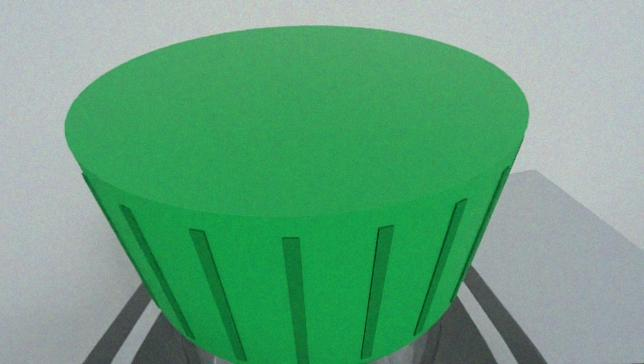

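Scene clock: 234.40 s.
Joint torques (N m): left_arm=[-24.81 9.36 12.68 -3.96 -1.52 -1.15 -0.03] | right_arm=[-6.58 -6.74 -9.73 2.75 0.83 -1.43 -0.09]
External joint torques (N m): left_arm=[-2.14 2.22 1.6 -0.91 -0.18 -0.07 -0.04] | right_arm=[-0.56 -0.37 0.72 -0.61 -0.08 -0.13 -0.08]
Wrist force (N): left_arm=[1.3 -6.6 -0.1] | right_arm=[2.6 4.4 0.0]
Wrist torque (N m): left_arm=[0.19 0.16 -0.04] | right_arm=[-0.23 -0.03 -0.21]
Wrist force, peak (N): left_arm=[1.5 -7.6 -0.1] | right_arm=[3.1 5.1 -0.4]
move: done
base_odometry: x=+3.172 y=-2.361 heading=-0.483
lidar_m: 0.45 0.49 0.69 1.34 2.13 3.07 5.37 2.99 2.39 1.65 0.65 0.48
base_status: not commanded
joint_positions: torso_squat_rad=+0.350 torso_shift_rad=+0.000 torso_pitch_rad=+0.000 torso_yaw_rad=+0.000 left_shoulder_pitch_rad=-1.209 left_shoulder_roll_rad=+0.650 left_shoulder_yaw_rad=-0.774 left_elbow_rad=-1.612 left_forearm_roll_rad=+0.254 left_wrist_pitch_rad=+0.990 left_hand_roll_rad=-0.554 left_gripper_m=+0.055 right_shoulder_pitch_rad=+1.028 right_shoulder_roll_rad=-1.598 right_shoulder_yaw_rad=-1.350 right_elbow_rad=-2.210 right_forearm_roll_rad=-1.073 right_wrist_pitch_rad=+0.573 right_hand_roll_rad=+0.701 right_gripper_m=+0.100 head_pan_rad=+0.300 head_tilt_rad=+0.300
joint_status: all done
wheel_motors_off: 0
motor_effort: left_wheel=-10(10) right_wheel=+3(4)
chest: x=-0.2280 y=-0.0002 z=+1.2475 quat_wxyz=(+1.000, +0.000, +0.000, +0.000)
left_hand: x=+0.3850 y=+0.0382 z=+1.3193 quat_wxyz=(+0.465, +0.392, -0.511, -0.607)
left_hand_status: reached (checked arc that bows 1 mm and turns the hand up to 0 deg, planned for 0.6 s): 1 mm and 0.2 deg off.
right_hand: x=+0.1901 y=-0.4097 z=+1.4099 quat_wxyz=(+0.541, -0.456, -0.455, +0.540)
pictures: none

Scene clock: 236.10 s.
Joint torques (N m): left_arm=[-20.31 7.52 13.38 -2.3 -1.79 -1.36 0.41] | right_arm=[-6.54 -7.27 -9.24 3.06 0.87 -1.3 -0.1]
External joint torques (N m): left_arm=[-1.08 0.98 2.34 -0.71 -0.13 -0.45 0.39] | right_arm=[-0.52 -0.9 1.21 -0.3 -0.04 -0.01 -0.09]
Wrist force (N): left_arm=[0.9 -6.6 -0.1] | right_arm=[2.4 4.2 -0.5]
Wrist torque (N m): left_arm=[0.18 0.10 -0.13] | right_arm=[-0.26 -0.03 -0.21]
Wrist force, peak (N): left_arm=[1.2 -7.0 -0.7] | right_arm=[3.5 5.1 0.0]
move: done
base_odometry: x=+3.172 y=-2.361 heading=-0.483
lidar_m: 0.46 0.49 0.69 1.34 2.13 3.07 5.37 3.00 2.39 1.65 0.64 0.48
base_status: not commanded
joint_positions: torso_squat_rad=+0.350 torso_shift_rad=+0.000 torso_pitch_rad=+0.000 torso_yaw_rad=+0.000 left_shoulder_pitch_rad=-1.123 left_shoulder_roll_rad=+0.817 left_shoulder_yaw_rad=-0.739 left_elbow_rad=-2.058 left_forearm_roll_rad=+0.280 left_wrist_pitch_rad=+1.252 left_hand_roll_rad=-0.460 left_gripper_m=+0.055 right_shoulder_pitch_rad=+1.028 right_shoulder_roll_rad=-1.598 right_shoulder_yaw_rad=-1.350 right_elbow_rad=-2.210 right_forearm_roll_rad=-1.073 right_wrist_pitch_rad=+0.573 right_hand_roll_rad=+0.701 right_gripper_m=+0.100 head_pan_rad=+0.300 head_tilt_rad=+0.300
joint_status: all done
wheel_motors_off: 0
motor_effort: left_wheel=-10(11) right_wheel=+2(4)
chest: x=-0.2280 y=-0.0002 z=+1.2475 quat_wxyz=(+1.000, +0.000, +0.000, +0.000)
left_hand: x=+0.3004 y=+0.0598 z=+1.3298 quat_wxyz=(+0.466, +0.391, -0.510, -0.608)
left_hand_status: reached (checked arc that bows 17 mm and turns the hand up to 3 deg, planned for 0.9 s): 1 mm and 0.0 deg off.
right_hand: x=+0.1900 y=-0.4097 z=+1.4099 quat_wxyz=(+0.541, -0.456, -0.455, +0.540)
pictures: none

Scene clock: 237.67 s.
Joint torques (N m): left_arm=[-16.04 7.71 11.34 -0.9 -2.23 -0.88 0.38] | right_arm=[-6.29 -6.85 -9.86 3.01 0.98 -1.14 -0.12]
External joint torques (N m): left_arm=[-1.4 1.29 2.01 -0.37 -0.35 -0.25 0.37] | right_arm=[-0.26 -0.47 0.59 -0.35 0.07 0.15 -0.11]
Wrist force (N): left_arm=[0.9 -6.4 -0.4] | right_arm=[3.0 4.1 -0.1]
Wrist torque (N m): left_arm=[0.16 0.13 -0.15] | right_arm=[-0.19 0.03 -0.21]
Wrist force, peak (N): left_arm=[0.2 -7.8 0.2] | right_arm=[3.0 5.4 -0.6]
move: done
base_odometry: x=+3.172 y=-2.361 heading=-0.483
lidar_m: 0.46 0.49 0.68 1.34 2.13 3.07 5.38 2.99 2.39 1.65 0.64 0.47
base_status: not commanded
joint_positions: torso_squat_rad=+0.350 torso_shift_rad=+0.000 torso_pitch_rad=+0.000 torso_yaw_rad=+0.000 left_shoulder_pitch_rad=-0.961 left_shoulder_roll_rad=+1.025 left_shoulder_yaw_rad=-0.706 left_elbow_rad=-2.533 left_forearm_roll_rad=+0.262 left_wrist_pitch_rad=+1.457 left_hand_roll_rad=-0.312 left_gripper_m=+0.055 right_shoulder_pitch_rad=+1.028 right_shoulder_roll_rad=-1.598 right_shoulder_yaw_rad=-1.350 right_elbow_rad=-2.210 right_forearm_roll_rad=-1.073 right_wrist_pitch_rad=+0.573 right_hand_roll_rad=+0.701 right_gripper_m=+0.100 head_pan_rad=+0.300 head_tilt_rad=+0.300
joint_status: all done
wheel_motors_off: 0
motor_effort: left_wheel=-10(11) right_wheel=+2(4)
chest: x=-0.2280 y=-0.0002 z=+1.2475 quat_wxyz=(+1.000, +0.000, +0.000, +0.000)
left_hand: x=+0.2006 y=+0.0994 z=+1.3097 quat_wxyz=(+0.466, +0.391, -0.509, -0.608)
left_hand_status: reached (checked arc that bows 18 mm and turns the hand up to 3 deg, planned for 0.9 s): 1 mm and 0.1 deg off.
right_hand: x=+0.1900 y=-0.4097 z=+1.4099 quat_wxyz=(+0.541, -0.456, -0.455, +0.540)
pictures: none

Scene clock: 239.20 s.
Joint torques (N m): left_arm=[-11.49 12.11 11.31 -1.92 -2.02 0.21 0.36] | right_arm=[-5.97 -7.06 -10.15 2.99 0.91 -1.15 -0.18]
External joint torques (N m): left_arm=[-1.29 1.37 2.17 -0.63 -0.19 0.1 0.34] | right_arm=[0.05 -0.68 0.3 -0.36 0 0.14 -0.17]
Wrist force (N): left_arm=[1.2 -6.7 -0.2] | right_arm=[3.2 4.3 -0.3]
Wrist torque (N m): left_arm=[0.20 0.15 -0.16] | right_arm=[-0.22 0.00 -0.23]
Wrist force, peak (N): left_arm=[0.5 -7.5 -0.3] | right_arm=[3.3 5.3 -0.3]
move: done
base_odometry: x=+3.172 y=-2.361 heading=-0.483
lidar_m: 0.46 0.49 0.69 1.34 2.13 3.08 5.38 3.00 2.39 1.65 0.65 0.48
base_status: not commanded
joint_positions: torso_squat_rad=+0.350 torso_shift_rad=+0.000 torso_pitch_rad=+0.000 torso_yaw_rad=+0.000 left_shoulder_pitch_rad=-0.474 left_shoulder_roll_rad=+1.554 left_shoulder_yaw_rad=-0.652 left_elbow_rad=-2.617 left_forearm_roll_rad=-0.028 left_wrist_pitch_rad=+1.204 left_hand_roll_rad=+0.063 left_gripper_m=+0.055 right_shoulder_pitch_rad=+1.028 right_shoulder_roll_rad=-1.598 right_shoulder_yaw_rad=-1.350 right_elbow_rad=-2.210 right_forearm_roll_rad=-1.073 right_wrist_pitch_rad=+0.573 right_hand_roll_rad=+0.701 right_gripper_m=+0.100 head_pan_rad=+0.300 head_tilt_rad=+0.300
joint_status: all done
wheel_motors_off: 0
motor_effort: left_wheel=-10(11) right_wheel=+3(4)
chest: x=-0.2280 y=-0.0002 z=+1.2475 quat_wxyz=(+1.000, +0.000, +0.000, +0.000)
left_hand: x=+0.1901 y=+0.2600 z=+1.2497 quat_wxyz=(+0.542, +0.454, -0.453, -0.542)
left_hand_status: reached (checked arc that bows 13 mm and turns the hand up to 16 deg, planned for 1.2 s): 0 mm and 0.2 deg off.
right_hand: x=+0.1900 y=-0.4097 z=+1.4099 quat_wxyz=(+0.541, -0.456, -0.455, +0.540)
pictures: none

Scene clock: 240.73 s.
Joint torques (N m): left_arm=[-10.14 16.74 8.26 1.78 -1.09 1.66 0.13] | right_arm=[-6.11 -7.05 -9.48 3.16 0.8 -1.27 -0.05]
External joint torques (N m): left_arm=[-0.79 2.03 -1.14 0.65 -0.15 0.28 0.12] | right_arm=[-0.09 -0.68 0.97 -0.2 -0.11 0.02 -0.05]
Wrist force (N): left_arm=[0.7 -6.1 -0.1] | right_arm=[3.1 4.3 -0.5]
Wrist torque (N m): left_arm=[0.12 0.09 -0.15] | right_arm=[-0.25 0.07 -0.20]
Wrist force, peak (N): left_arm=[0.6 -7.1 -0.2] | right_arm=[3.6 4.8 -0.7]
move: done
base_odometry: x=+3.172 y=-2.361 heading=-0.483
lidar_m: 0.46 0.49 0.68 1.34 2.12 3.08 5.38 3.00 2.39 1.65 0.65 0.48
base_status: not commanded
joint_positions: torso_squat_rad=+0.350 torso_shift_rad=+0.000 torso_pitch_rad=+0.000 torso_yaw_rad=+0.000 left_shoulder_pitch_rad=-0.175 left_shoulder_roll_rad=+1.946 left_shoulder_yaw_rad=-0.689 left_elbow_rad=-2.297 left_forearm_roll_rad=-0.540 left_wrist_pitch_rad=+0.729 left_hand_roll_rad=+0.765 left_gripper_m=+0.055 right_shoulder_pitch_rad=+1.028 right_shoulder_roll_rad=-1.598 right_shoulder_yaw_rad=-1.350 right_elbow_rad=-2.210 right_forearm_roll_rad=-1.073 right_wrist_pitch_rad=+0.573 right_hand_roll_rad=+0.701 right_gripper_m=+0.100 head_pan_rad=+0.300 head_tilt_rad=+0.300
joint_status: all done
wheel_motors_off: 0
motor_effort: left_wheel=-10(11) right_wheel=+4(4)
chest: x=-0.2280 y=-0.0002 z=+1.2475 quat_wxyz=(+1.000, +0.000, +0.000, +0.000)
left_hand: x=+0.2100 y=+0.3848 z=+1.2240 quat_wxyz=(+0.542, +0.455, -0.454, -0.542)
left_hand_status: reached (checked arc that bows 14 mm and turns the hand up to 5 deg, planned for 1.2 s): 0 mm and 0.1 deg off.
right_hand: x=+0.1900 y=-0.4097 z=+1.4099 quat_wxyz=(+0.541, -0.456, -0.455, +0.540)
pictures: head_camera, left_wrist_camera
head_camera: T_world_to_cam=[[0.26739, -0.96332, 0.02245, 0.02705], [-0.24444, -0.09035, -0.96544, 1.40563], [0.93207, 0.25267, -0.25964, 0.51097]] pos_world=[-0.1399, 0.02396, 1.48912]
left_wrist_camera: T_world_to_cam=[[-0.03574, -0.99936, 0.00094, 0.38985], [-0.61386, 0.02122, -0.78913, 1.11403], [0.7886, -0.02878, -0.61423, 0.67156]] pos_world=[0.16821, 0.3853, 1.29123]

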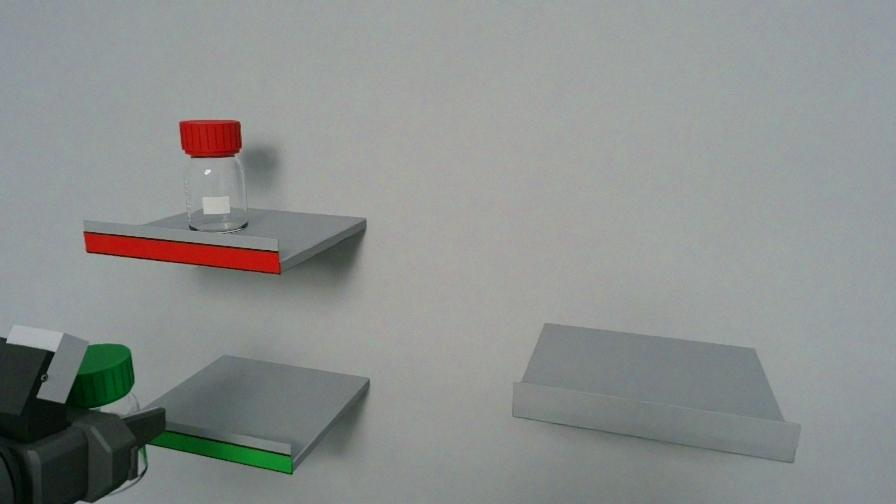

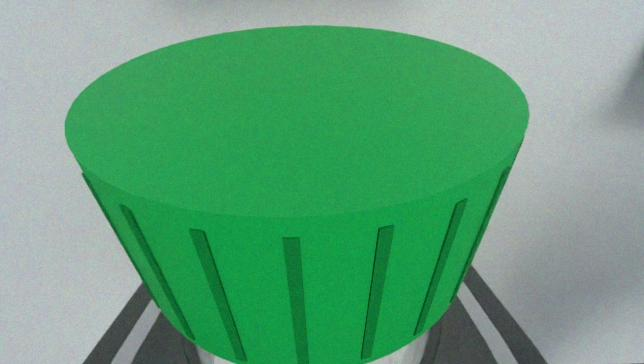

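>>> move:
  target: {"side": "left", "x": 0.25, "y": 0.386, "z": 1.226, "quat_wxyz": [0.5417, 0.4545, -0.4545, -0.5417]}
  min_time_s: 0.6

>>> move:
  target: {"side": "left", "x": 0.28, "y": 0.386, "z": 1.227, "quat_wxyz": [0.5417, 0.4545, -0.4545, -0.5417]}
  min_time_s: 0.5

>>> move:
  target: {"side": "left", "x": 0.31, "y": 0.386, "z": 1.227, "quat_wxyz": [0.5417, 0.4545, -0.4545, -0.5417]}
  min_time_s: 0.5
  cameras: ["head_camera"]

>>> zoom_image:
  camera: "head_camera"
  region: [60, 210, 400, 500]

Scene clock: 242.47 s.
Joint torques (N m): left_arm=[-12.72 16.7 12.92 1.1 -1.38 1.05 0.4] | right_arm=[-6.15 -6.97 -9.67 3.06 0.82 -1.17 -0.09]
External joint torques (N m): left_arm=[-1.67 1.41 1.93 0.46 -0.42 0.11 0.39] | right_arm=[-0.13 -0.6 0.78 -0.29 -0.09 0.12 -0.08]
Wrist force (N): left_arm=[1.0 -6.6 -0.4] | right_arm=[3.3 4.5 -0.1]
Wrist torque (N m): left_arm=[0.19 0.13 -0.04] | right_arm=[-0.24 0.09 -0.23]
Wrist force, peak (N): left_arm=[1.7 -7.5 -0.1] | right_arm=[3.2 5.3 -0.2]
move: done
base_odometry: x=+3.172 y=-2.361 heading=-0.483
lidar_m: 0.46 0.49 0.67 1.34 2.13 3.07 5.37 2.99 2.40 1.65 0.64 0.48
base_status: not commanded
joint_positions: torso_squat_rad=+0.350 torso_shift_rad=+0.000 torso_pitch_rad=+0.000 torso_yaw_rad=+0.000 left_shoulder_pitch_rad=-0.272 left_shoulder_roll_rad=+1.767 left_shoulder_yaw_rad=-0.637 left_elbow_rad=-2.153 left_forearm_roll_rad=-0.350 left_wrist_pitch_rad=+0.614 left_hand_roll_rad=+0.496 left_gripper_m=+0.055 right_shoulder_pitch_rad=+1.028 right_shoulder_roll_rad=-1.598 right_shoulder_yaw_rad=-1.350 right_elbow_rad=-2.210 right_forearm_roll_rad=-1.073 right_wrist_pitch_rad=+0.573 right_hand_roll_rad=+0.701 right_gripper_m=+0.100 head_pan_rad=+0.300 head_tilt_rad=+0.300
joint_status: all done
wheel_motors_off: 0
motor_effort: left_wheel=-10(11) right_wheel=+4(4)
chest: x=-0.2280 y=-0.0002 z=+1.2475 quat_wxyz=(+1.000, +0.000, +0.000, +0.000)
left_hand: x=+0.2498 y=+0.3859 z=+1.2257 quat_wxyz=(+0.541, +0.454, -0.455, -0.542)
left_hand_status: reached (checked arc that bows 4 mm and turns the hand up to 0 deg, planned for 0.6 s): 0 mm and 0.2 deg off.
right_hand: x=+0.1901 y=-0.4097 z=+1.4099 quat_wxyz=(+0.541, -0.456, -0.455, +0.540)
pictures: none

Scene clock: 243.30 s.
Joint torques (N m): left_arm=[-14.12 16.55 10.63 0.78 -1.18 0.56 0.41] | right_arm=[-6.33 -6.58 -10.3 2.94 0.76 -1.25 -0.07]
External joint torques (N m): left_arm=[-1.6 1.11 -1.17 0.62 -0.24 -0.03 0.39] | right_arm=[-0.31 -0.21 0.15 -0.42 -0.15 0.04 -0.07]
Wrist force (N): left_arm=[1.1 -6.6 -0.3] | right_arm=[3.1 4.5 0.6]
Wrist torque (N m): left_arm=[0.17 0.13 -0.02] | right_arm=[-0.26 0.02 -0.17]
Wrist force, peak (N): left_arm=[1.5 -7.4 -0.5] | right_arm=[3.7 4.5 -0.6]
move: done
base_odometry: x=+3.172 y=-2.361 heading=-0.483
lidar_m: 0.46 0.49 0.68 1.34 2.13 3.08 5.37 2.99 2.39 1.65 0.64 0.48
base_status: not commanded
joint_positions: torso_squat_rad=+0.350 torso_shift_rad=+0.000 torso_pitch_rad=+0.000 torso_yaw_rad=+0.000 left_shoulder_pitch_rad=-0.378 left_shoulder_roll_rad=+1.643 left_shoulder_yaw_rad=-0.650 left_elbow_rad=-2.038 left_forearm_roll_rad=-0.222 left_wrist_pitch_rad=+0.557 left_hand_roll_rad=+0.307 left_gripper_m=+0.055 right_shoulder_pitch_rad=+1.028 right_shoulder_roll_rad=-1.598 right_shoulder_yaw_rad=-1.350 right_elbow_rad=-2.210 right_forearm_roll_rad=-1.073 right_wrist_pitch_rad=+0.573 right_hand_roll_rad=+0.701 right_gripper_m=+0.100 head_pan_rad=+0.300 head_tilt_rad=+0.300
joint_status: all done
wheel_motors_off: 0
motor_effort: left_wheel=-10(11) right_wheel=+3(4)
chest: x=-0.2280 y=-0.0002 z=+1.2475 quat_wxyz=(+1.000, +0.000, +0.000, +0.000)
left_hand: x=+0.2795 y=+0.3855 z=+1.2272 quat_wxyz=(+0.539, +0.454, -0.458, -0.542)
left_hand_status: reached (checked arc that bows 2 mm and turns the hand up to 1 deg, planned for 0.5 s): 1 mm and 0.5 deg off.
right_hand: x=+0.1901 y=-0.4097 z=+1.4099 quat_wxyz=(+0.541, -0.456, -0.455, +0.540)
pictures: none

Scene clock: 244.13 s.
Joint torques (N m): left_arm=[-15.63 16.73 11.37 0.27 -1.19 0.17 0.42] | right_arm=[-6.36 -6.99 -9.14 3.09 0.89 -1.17 -0.13]
External joint torques (N m): left_arm=[-1.47 1.37 -0.92 0.53 -0.29 -0.09 0.41] | right_arm=[-0.34 -0.61 1.31 -0.27 -0.02 0.12 -0.12]
Wrist force (N): left_arm=[0.9 -6.8 0.2] | right_arm=[4.2 4.3 -0.8]
Wrist torque (N m): left_arm=[0.21 0.13 -0.02] | right_arm=[-0.20 0.16 -0.22]
Wrist force, peak (N): left_arm=[1.6 -7.4 -0.2] | right_arm=[3.7 5.4 -0.4]
move: done
base_odometry: x=+3.172 y=-2.361 heading=-0.483
lidar_m: 0.46 0.48 0.68 1.34 2.13 3.08 5.38 3.00 2.39 1.65 0.65 0.48
base_status: not commanded
joint_positions: torso_squat_rad=+0.350 torso_shift_rad=+0.000 torso_pitch_rad=+0.000 torso_yaw_rad=+0.000 left_shoulder_pitch_rad=-0.498 left_shoulder_roll_rad=+1.535 left_shoulder_yaw_rad=-0.691 left_elbow_rad=-1.914 left_forearm_roll_rad=-0.104 left_wrist_pitch_rad=+0.519 left_hand_roll_rad=+0.139 left_gripper_m=+0.055 right_shoulder_pitch_rad=+1.028 right_shoulder_roll_rad=-1.598 right_shoulder_yaw_rad=-1.350 right_elbow_rad=-2.210 right_forearm_roll_rad=-1.073 right_wrist_pitch_rad=+0.573 right_hand_roll_rad=+0.701 right_gripper_m=+0.100 head_pan_rad=+0.300 head_tilt_rad=+0.300
joint_status: all done
wheel_motors_off: 0
motor_effort: left_wheel=-10(11) right_wheel=+3(4)
chest: x=-0.2280 y=-0.0002 z=+1.2475 quat_wxyz=(+1.000, +0.000, +0.000, +0.000)
left_hand: x=+0.3096 y=+0.3857 z=+1.2273 quat_wxyz=(+0.540, +0.455, -0.457, -0.541)
left_hand_status: reached (checked arc that bows 4 mm and turns the hand up to 1 deg, planned for 0.5 s): 1 mm and 0.3 deg off.
right_hand: x=+0.1901 y=-0.4097 z=+1.4098 quat_wxyz=(+0.541, -0.456, -0.455, +0.540)
head_camera: T_world_to_cam=[[0.26748, -0.9633, 0.02243, 0.0271], [-0.24443, -0.09035, -0.96545, 1.40564], [0.93204, 0.25276, -0.25963, 0.51096]] pos_world=[-0.1399, 0.02396, 1.48912]

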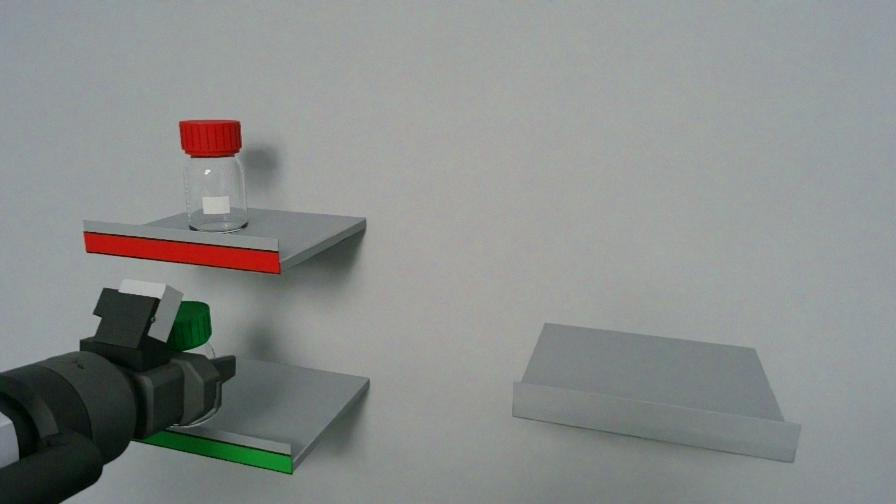

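Scaled by 1.482 from the camera's image (finer frame: 1280x720).

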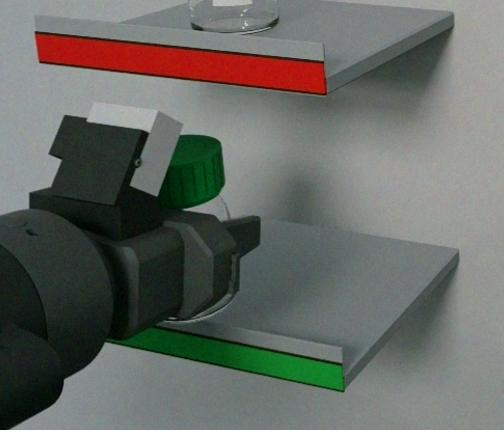

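>>> move:
  target: {"side": "left", "x": 0.34, "y": 0.386, "z": 1.226, "quat_wxyz": [0.5417, 0.4545, -0.4545, -0.5417]}
  min_time_s: 0.5

>>> move:
  target: {"side": "left", "x": 0.365, "y": 0.386, "z": 1.222, "quat_wxyz": [0.5417, 0.4545, -0.4545, -0.5417]}
  min_time_s: 0.5

>>> move:
  target: {"side": "left", "x": 0.384, "y": 0.386, "z": 1.215, "quat_wxyz": [0.5417, 0.4545, -0.4545, -0.5417]}
  min_time_s: 0.5

>>> move:
  target: {"side": "left", "x": 0.384, "y": 0.386, "z": 1.205, "quat_wxyz": [0.5417, 0.4545, -0.4545, -0.5417]}
  min_time_s: 0.5

>>> move:
  target: {"side": "left", "x": 0.384, "y": 0.386, "z": 1.201, "quat_wxyz": [0.5417, 0.4545, -0.4545, -0.5417]}
  min_time_s: 0.4

Scene clock: 245.93 s.
Joint torques (N m): left_arm=[-16.95 16.42 11.59 0.02 -0.96 -0.04 0.42] | right_arm=[-6.72 -7.16 -9.49 3.02 0.83 -1.29 -0.36]
External joint torques (N m): left_arm=[-1.09 1.28 -0.91 0.64 -0.13 -0.03 0.41] | right_arm=[-0.7 -0.79 0.96 -0.34 -0.08 0.01 -0.36]
Wrist force (N): left_arm=[1.0 -6.7 -0.1] | right_arm=[2.7 4.5 -0.6]
Wrist torque (N m): left_arm=[0.18 0.14 -0.02] | right_arm=[-0.22 0.03 -0.20]
Wrist force, peak (N): left_arm=[2.1 -7.5 -0.8] | right_arm=[3.9 4.6 -0.1]
move: done
base_odometry: x=+3.172 y=-2.361 heading=-0.483
lidar_m: 0.46 0.49 0.68 1.34 2.12 3.07 5.37 3.00 2.39 1.66 0.65 0.48
base_status: not commanded
joint_positions: torso_squat_rad=+0.350 torso_shift_rad=+0.000 torso_pitch_rad=+0.000 torso_yaw_rad=+0.000 left_shoulder_pitch_rad=-0.610 left_shoulder_roll_rad=+1.437 left_shoulder_yaw_rad=-0.738 left_elbow_rad=-1.777 left_forearm_roll_rad=-0.014 left_wrist_pitch_rad=+0.481 left_hand_roll_rad=+0.007 left_gripper_m=+0.055 right_shoulder_pitch_rad=+1.028 right_shoulder_roll_rad=-1.598 right_shoulder_yaw_rad=-1.350 right_elbow_rad=-2.210 right_forearm_roll_rad=-1.073 right_wrist_pitch_rad=+0.573 right_hand_roll_rad=+0.701 right_gripper_m=+0.100 head_pan_rad=+0.300 head_tilt_rad=+0.300
joint_status: all done
wheel_motors_off: 0
motor_effort: left_wheel=-10(11) right_wheel=+4(4)
chest: x=-0.2280 y=-0.0002 z=+1.2475 quat_wxyz=(+1.000, +0.000, +0.000, +0.000)
left_hand: x=+0.3396 y=+0.3858 z=+1.2264 quat_wxyz=(+0.541, +0.455, -0.456, -0.541)
left_hand_status: reached (checked arc that bows 5 mm and turns the hand up to 1 deg, planned for 0.5 s): 1 mm and 0.2 deg off.
right_hand: x=+0.1901 y=-0.4097 z=+1.4098 quat_wxyz=(+0.541, -0.456, -0.455, +0.540)
pictures: none

Scene clock: 247.20 s.
Joint torques (N m): left_arm=[-18.6 16.31 11.44 -0.33 -1.02 -0.25 0.17] | right_arm=[-6.04 -7.41 -9.87 2.98 0.85 -1.26 -0.21]
External joint torques (N m): left_arm=[-1.28 1.39 -1.04 0.59 -0.27 -0.07 0.16] | right_arm=[-0.02 -1.04 0.58 -0.38 -0.06 0.04 -0.21]
Wrist force (N): left_arm=[1.0 -6.7 -0.3] | right_arm=[3.3 4.5 -0.7]
Wrist torque (N m): left_arm=[0.21 0.13 -0.03] | right_arm=[-0.27 0.06 -0.20]
Wrist force, peak (N): left_arm=[2.2 -7.5 -0.4] | right_arm=[4.3 4.7 -1.1]
move: done
base_odometry: x=+3.172 y=-2.361 heading=-0.483
lidar_m: 0.46 0.49 0.68 1.34 2.14 3.08 5.38 2.99 2.41 1.65 0.65 0.48
base_status: not commanded
joint_positions: torso_squat_rad=+0.350 torso_shift_rad=+0.000 torso_pitch_rad=+0.000 torso_yaw_rad=+0.000 left_shoulder_pitch_rad=-0.693 left_shoulder_roll_rad=+1.354 left_shoulder_yaw_rad=-0.778 left_elbow_rad=-1.649 left_forearm_roll_rad=+0.036 left_wrist_pitch_rad=+0.441 left_hand_roll_rad=-0.079 left_gripper_m=+0.055 right_shoulder_pitch_rad=+1.028 right_shoulder_roll_rad=-1.598 right_shoulder_yaw_rad=-1.350 right_elbow_rad=-2.210 right_forearm_roll_rad=-1.073 right_wrist_pitch_rad=+0.573 right_hand_roll_rad=+0.701 right_gripper_m=+0.100 head_pan_rad=+0.300 head_tilt_rad=+0.300
joint_status: all done
wheel_motors_off: 0
motor_effort: left_wheel=-10(10) right_wheel=+3(4)
chest: x=-0.2280 y=-0.0002 z=+1.2475 quat_wxyz=(+1.000, +0.000, +0.000, +0.000)
left_hand: x=+0.3648 y=+0.3859 z=+1.2224 quat_wxyz=(+0.541, +0.455, -0.455, -0.541)
left_hand_status: reached (checked arc that bows 5 mm and turns the hand up to 1 deg, planned for 0.5 s): 0 mm and 0.1 deg off.
right_hand: x=+0.1901 y=-0.4097 z=+1.4098 quat_wxyz=(+0.541, -0.456, -0.455, +0.540)
pictures: none

Scene clock: 248.23 s.
Joint torques (N m): left_arm=[-20.29 15.96 11.4 -0.64 -0.91 -0.34 0.14] | right_arm=[-6.74 -7.26 -10.04 2.92 0.92 -0.99 0.06]
External joint torques (N m): left_arm=[-1.86 1.21 -0.89 0.56 -0.24 -0.07 0.13] | right_arm=[-0.71 -0.88 0.41 -0.44 0.01 0.3 0.06]
Wrist force (N): left_arm=[1.3 -6.5 0.0] | right_arm=[3.1 4.4 -0.4]
Wrist torque (N m): left_arm=[0.18 0.16 -0.04] | right_arm=[-0.24 0.08 -0.21]
Wrist force, peak (N): left_arm=[0.8 -7.2 0.3] | right_arm=[3.3 5.1 -0.5]
move: done
base_odometry: x=+3.172 y=-2.361 heading=-0.483
lidar_m: 0.46 0.48 0.68 1.34 2.13 3.07 5.37 2.99 2.39 1.65 0.65 0.48
base_status: not commanded
joint_positions: torso_squat_rad=+0.350 torso_shift_rad=+0.000 torso_pitch_rad=+0.000 torso_yaw_rad=+0.000 left_shoulder_pitch_rad=-0.745 left_shoulder_roll_rad=+1.285 left_shoulder_yaw_rad=-0.806 left_elbow_rad=-1.540 left_forearm_roll_rad=+0.052 left_wrist_pitch_rad=+0.402 left_hand_roll_rad=-0.125 left_gripper_m=+0.055 right_shoulder_pitch_rad=+1.028 right_shoulder_roll_rad=-1.598 right_shoulder_yaw_rad=-1.350 right_elbow_rad=-2.210 right_forearm_roll_rad=-1.073 right_wrist_pitch_rad=+0.573 right_hand_roll_rad=+0.701 right_gripper_m=+0.100 head_pan_rad=+0.300 head_tilt_rad=+0.300
joint_status: all done
wheel_motors_off: 0
motor_effort: left_wheel=-10(11) right_wheel=+2(4)
chest: x=-0.2280 y=-0.0002 z=+1.2475 quat_wxyz=(+1.000, +0.000, +0.000, +0.000)
left_hand: x=+0.3839 y=+0.3860 z=+1.2153 quat_wxyz=(+0.542, +0.455, -0.455, -0.541)
left_hand_status: reached (checked arc that bows 5 mm and turns the hand up to 1 deg, planned for 0.5 s): 0 mm and 0.1 deg off.
right_hand: x=+0.1901 y=-0.4097 z=+1.4098 quat_wxyz=(+0.541, -0.456, -0.455, +0.540)
pictures: none

Scene clock: 249.07 s.
Joint torques (N m): left_arm=[-19.51 15.43 14.62 -0.76 -0.97 -0.57 0.54] | right_arm=[-6.27 -6.79 -9.48 3.16 0.76 -1.25 -0.07]
External joint torques (N m): left_arm=[-1.09 0.61 2.4 0.67 -0.31 -0.32 0.53] | right_arm=[-0.24 -0.42 0.97 -0.2 -0.15 0.04 -0.06]
Wrist force (N): left_arm=[1.2 -6.4 -0.3] | right_arm=[2.5 5.0 -0.6]
Wrist torque (N m): left_arm=[0.18 0.15 -0.15] | right_arm=[-0.27 -0.04 -0.20]
Wrist force, peak (N): left_arm=[1.4 -7.0 0.0] | right_arm=[4.0 4.7 -0.4]
move: done
base_odometry: x=+3.172 y=-2.361 heading=-0.483
lidar_m: 0.46 0.49 0.68 1.34 2.13 3.07 5.38 2.99 2.39 1.65 0.65 0.48
base_status: not commanded
joint_positions: torso_squat_rad=+0.350 torso_shift_rad=+0.000 torso_pitch_rad=+0.000 torso_yaw_rad=+0.000 left_shoulder_pitch_rad=-0.721 left_shoulder_roll_rad=+1.265 left_shoulder_yaw_rad=-0.793 left_elbow_rad=-1.529 left_forearm_roll_rad=+0.018 left_wrist_pitch_rad=+0.396 left_hand_roll_rad=-0.114 left_gripper_m=+0.055 right_shoulder_pitch_rad=+1.028 right_shoulder_roll_rad=-1.598 right_shoulder_yaw_rad=-1.350 right_elbow_rad=-2.210 right_forearm_roll_rad=-1.073 right_wrist_pitch_rad=+0.573 right_hand_roll_rad=+0.701 right_gripper_m=+0.100 head_pan_rad=+0.300 head_tilt_rad=+0.300
joint_status: all done
wheel_motors_off: 0
motor_effort: left_wheel=-10(11) right_wheel=+3(3)
chest: x=-0.2280 y=-0.0002 z=+1.2475 quat_wxyz=(+1.000, +0.000, +0.000, +0.000)
left_hand: x=+0.3837 y=+0.3861 z=+1.2050 quat_wxyz=(+0.542, +0.454, -0.454, -0.542)
left_hand_status: reached (checked arc that bows 0 mm and turns the hand up to 0 deg, planned for 0.5 s): 0 mm and 0.1 deg off.
right_hand: x=+0.1901 y=-0.4097 z=+1.4098 quat_wxyz=(+0.541, -0.456, -0.455, +0.540)
pictures: none

Scene clock: 249.80 s.
Joint torques (N m): left_arm=[-19.71 15.23 14.25 -0.7 -0.99 -0.51 0.46] | right_arm=[-6.56 -6.77 -9.85 2.79 0.66 -1.17 -0.12]
External joint torques (N m): left_arm=[-1.28 0.38 2.07 0.85 -0.34 -0.28 0.44] | right_arm=[-0.53 -0.4 0.6 -0.57 -0.25 0.12 -0.12]
Wrist force (N): left_arm=[1.1 -6.5 -0.1] | right_arm=[3.5 3.9 0.3]
Wrist torque (N m): left_arm=[0.20 0.14 -0.16] | right_arm=[-0.16 0.07 -0.21]
Wrist force, peak (N): left_arm=[1.1 -7.0 -0.2] | right_arm=[3.5 5.1 0.2]
move: done
base_odometry: x=+3.172 y=-2.361 heading=-0.483
lidar_m: 0.46 0.49 0.67 1.34 2.13 3.08 5.37 3.00 2.39 1.65 0.65 0.48
base_status: not commanded
joint_positions: torso_squat_rad=+0.350 torso_shift_rad=+0.000 torso_pitch_rad=+0.000 torso_yaw_rad=+0.000 left_shoulder_pitch_rad=-0.710 left_shoulder_roll_rad=+1.254 left_shoulder_yaw_rad=-0.785 left_elbow_rad=-1.523 left_forearm_roll_rad=+0.000 left_wrist_pitch_rad=+0.392 left_hand_roll_rad=-0.109 left_gripper_m=+0.055 right_shoulder_pitch_rad=+1.028 right_shoulder_roll_rad=-1.598 right_shoulder_yaw_rad=-1.350 right_elbow_rad=-2.210 right_forearm_roll_rad=-1.073 right_wrist_pitch_rad=+0.573 right_hand_roll_rad=+0.701 right_gripper_m=+0.100 head_pan_rad=+0.300 head_tilt_rad=+0.300
joint_status: all done
wheel_motors_off: 0
motor_effort: left_wheel=-10(11) right_wheel=+3(3)
chest: x=-0.2280 y=-0.0002 z=+1.2475 quat_wxyz=(+1.000, +0.000, +0.000, +0.000)
left_hand: x=+0.3839 y=+0.3860 z=+1.2010 quat_wxyz=(+0.542, +0.454, -0.454, -0.542)
left_hand_status: reached (checked arc that bows 0 mm and turns the hand up to 0 deg, planned for 0.4 s): 0 mm and 0.1 deg off.
right_hand: x=+0.1901 y=-0.4097 z=+1.4098 quat_wxyz=(+0.541, -0.456, -0.455, +0.540)
pictures: none


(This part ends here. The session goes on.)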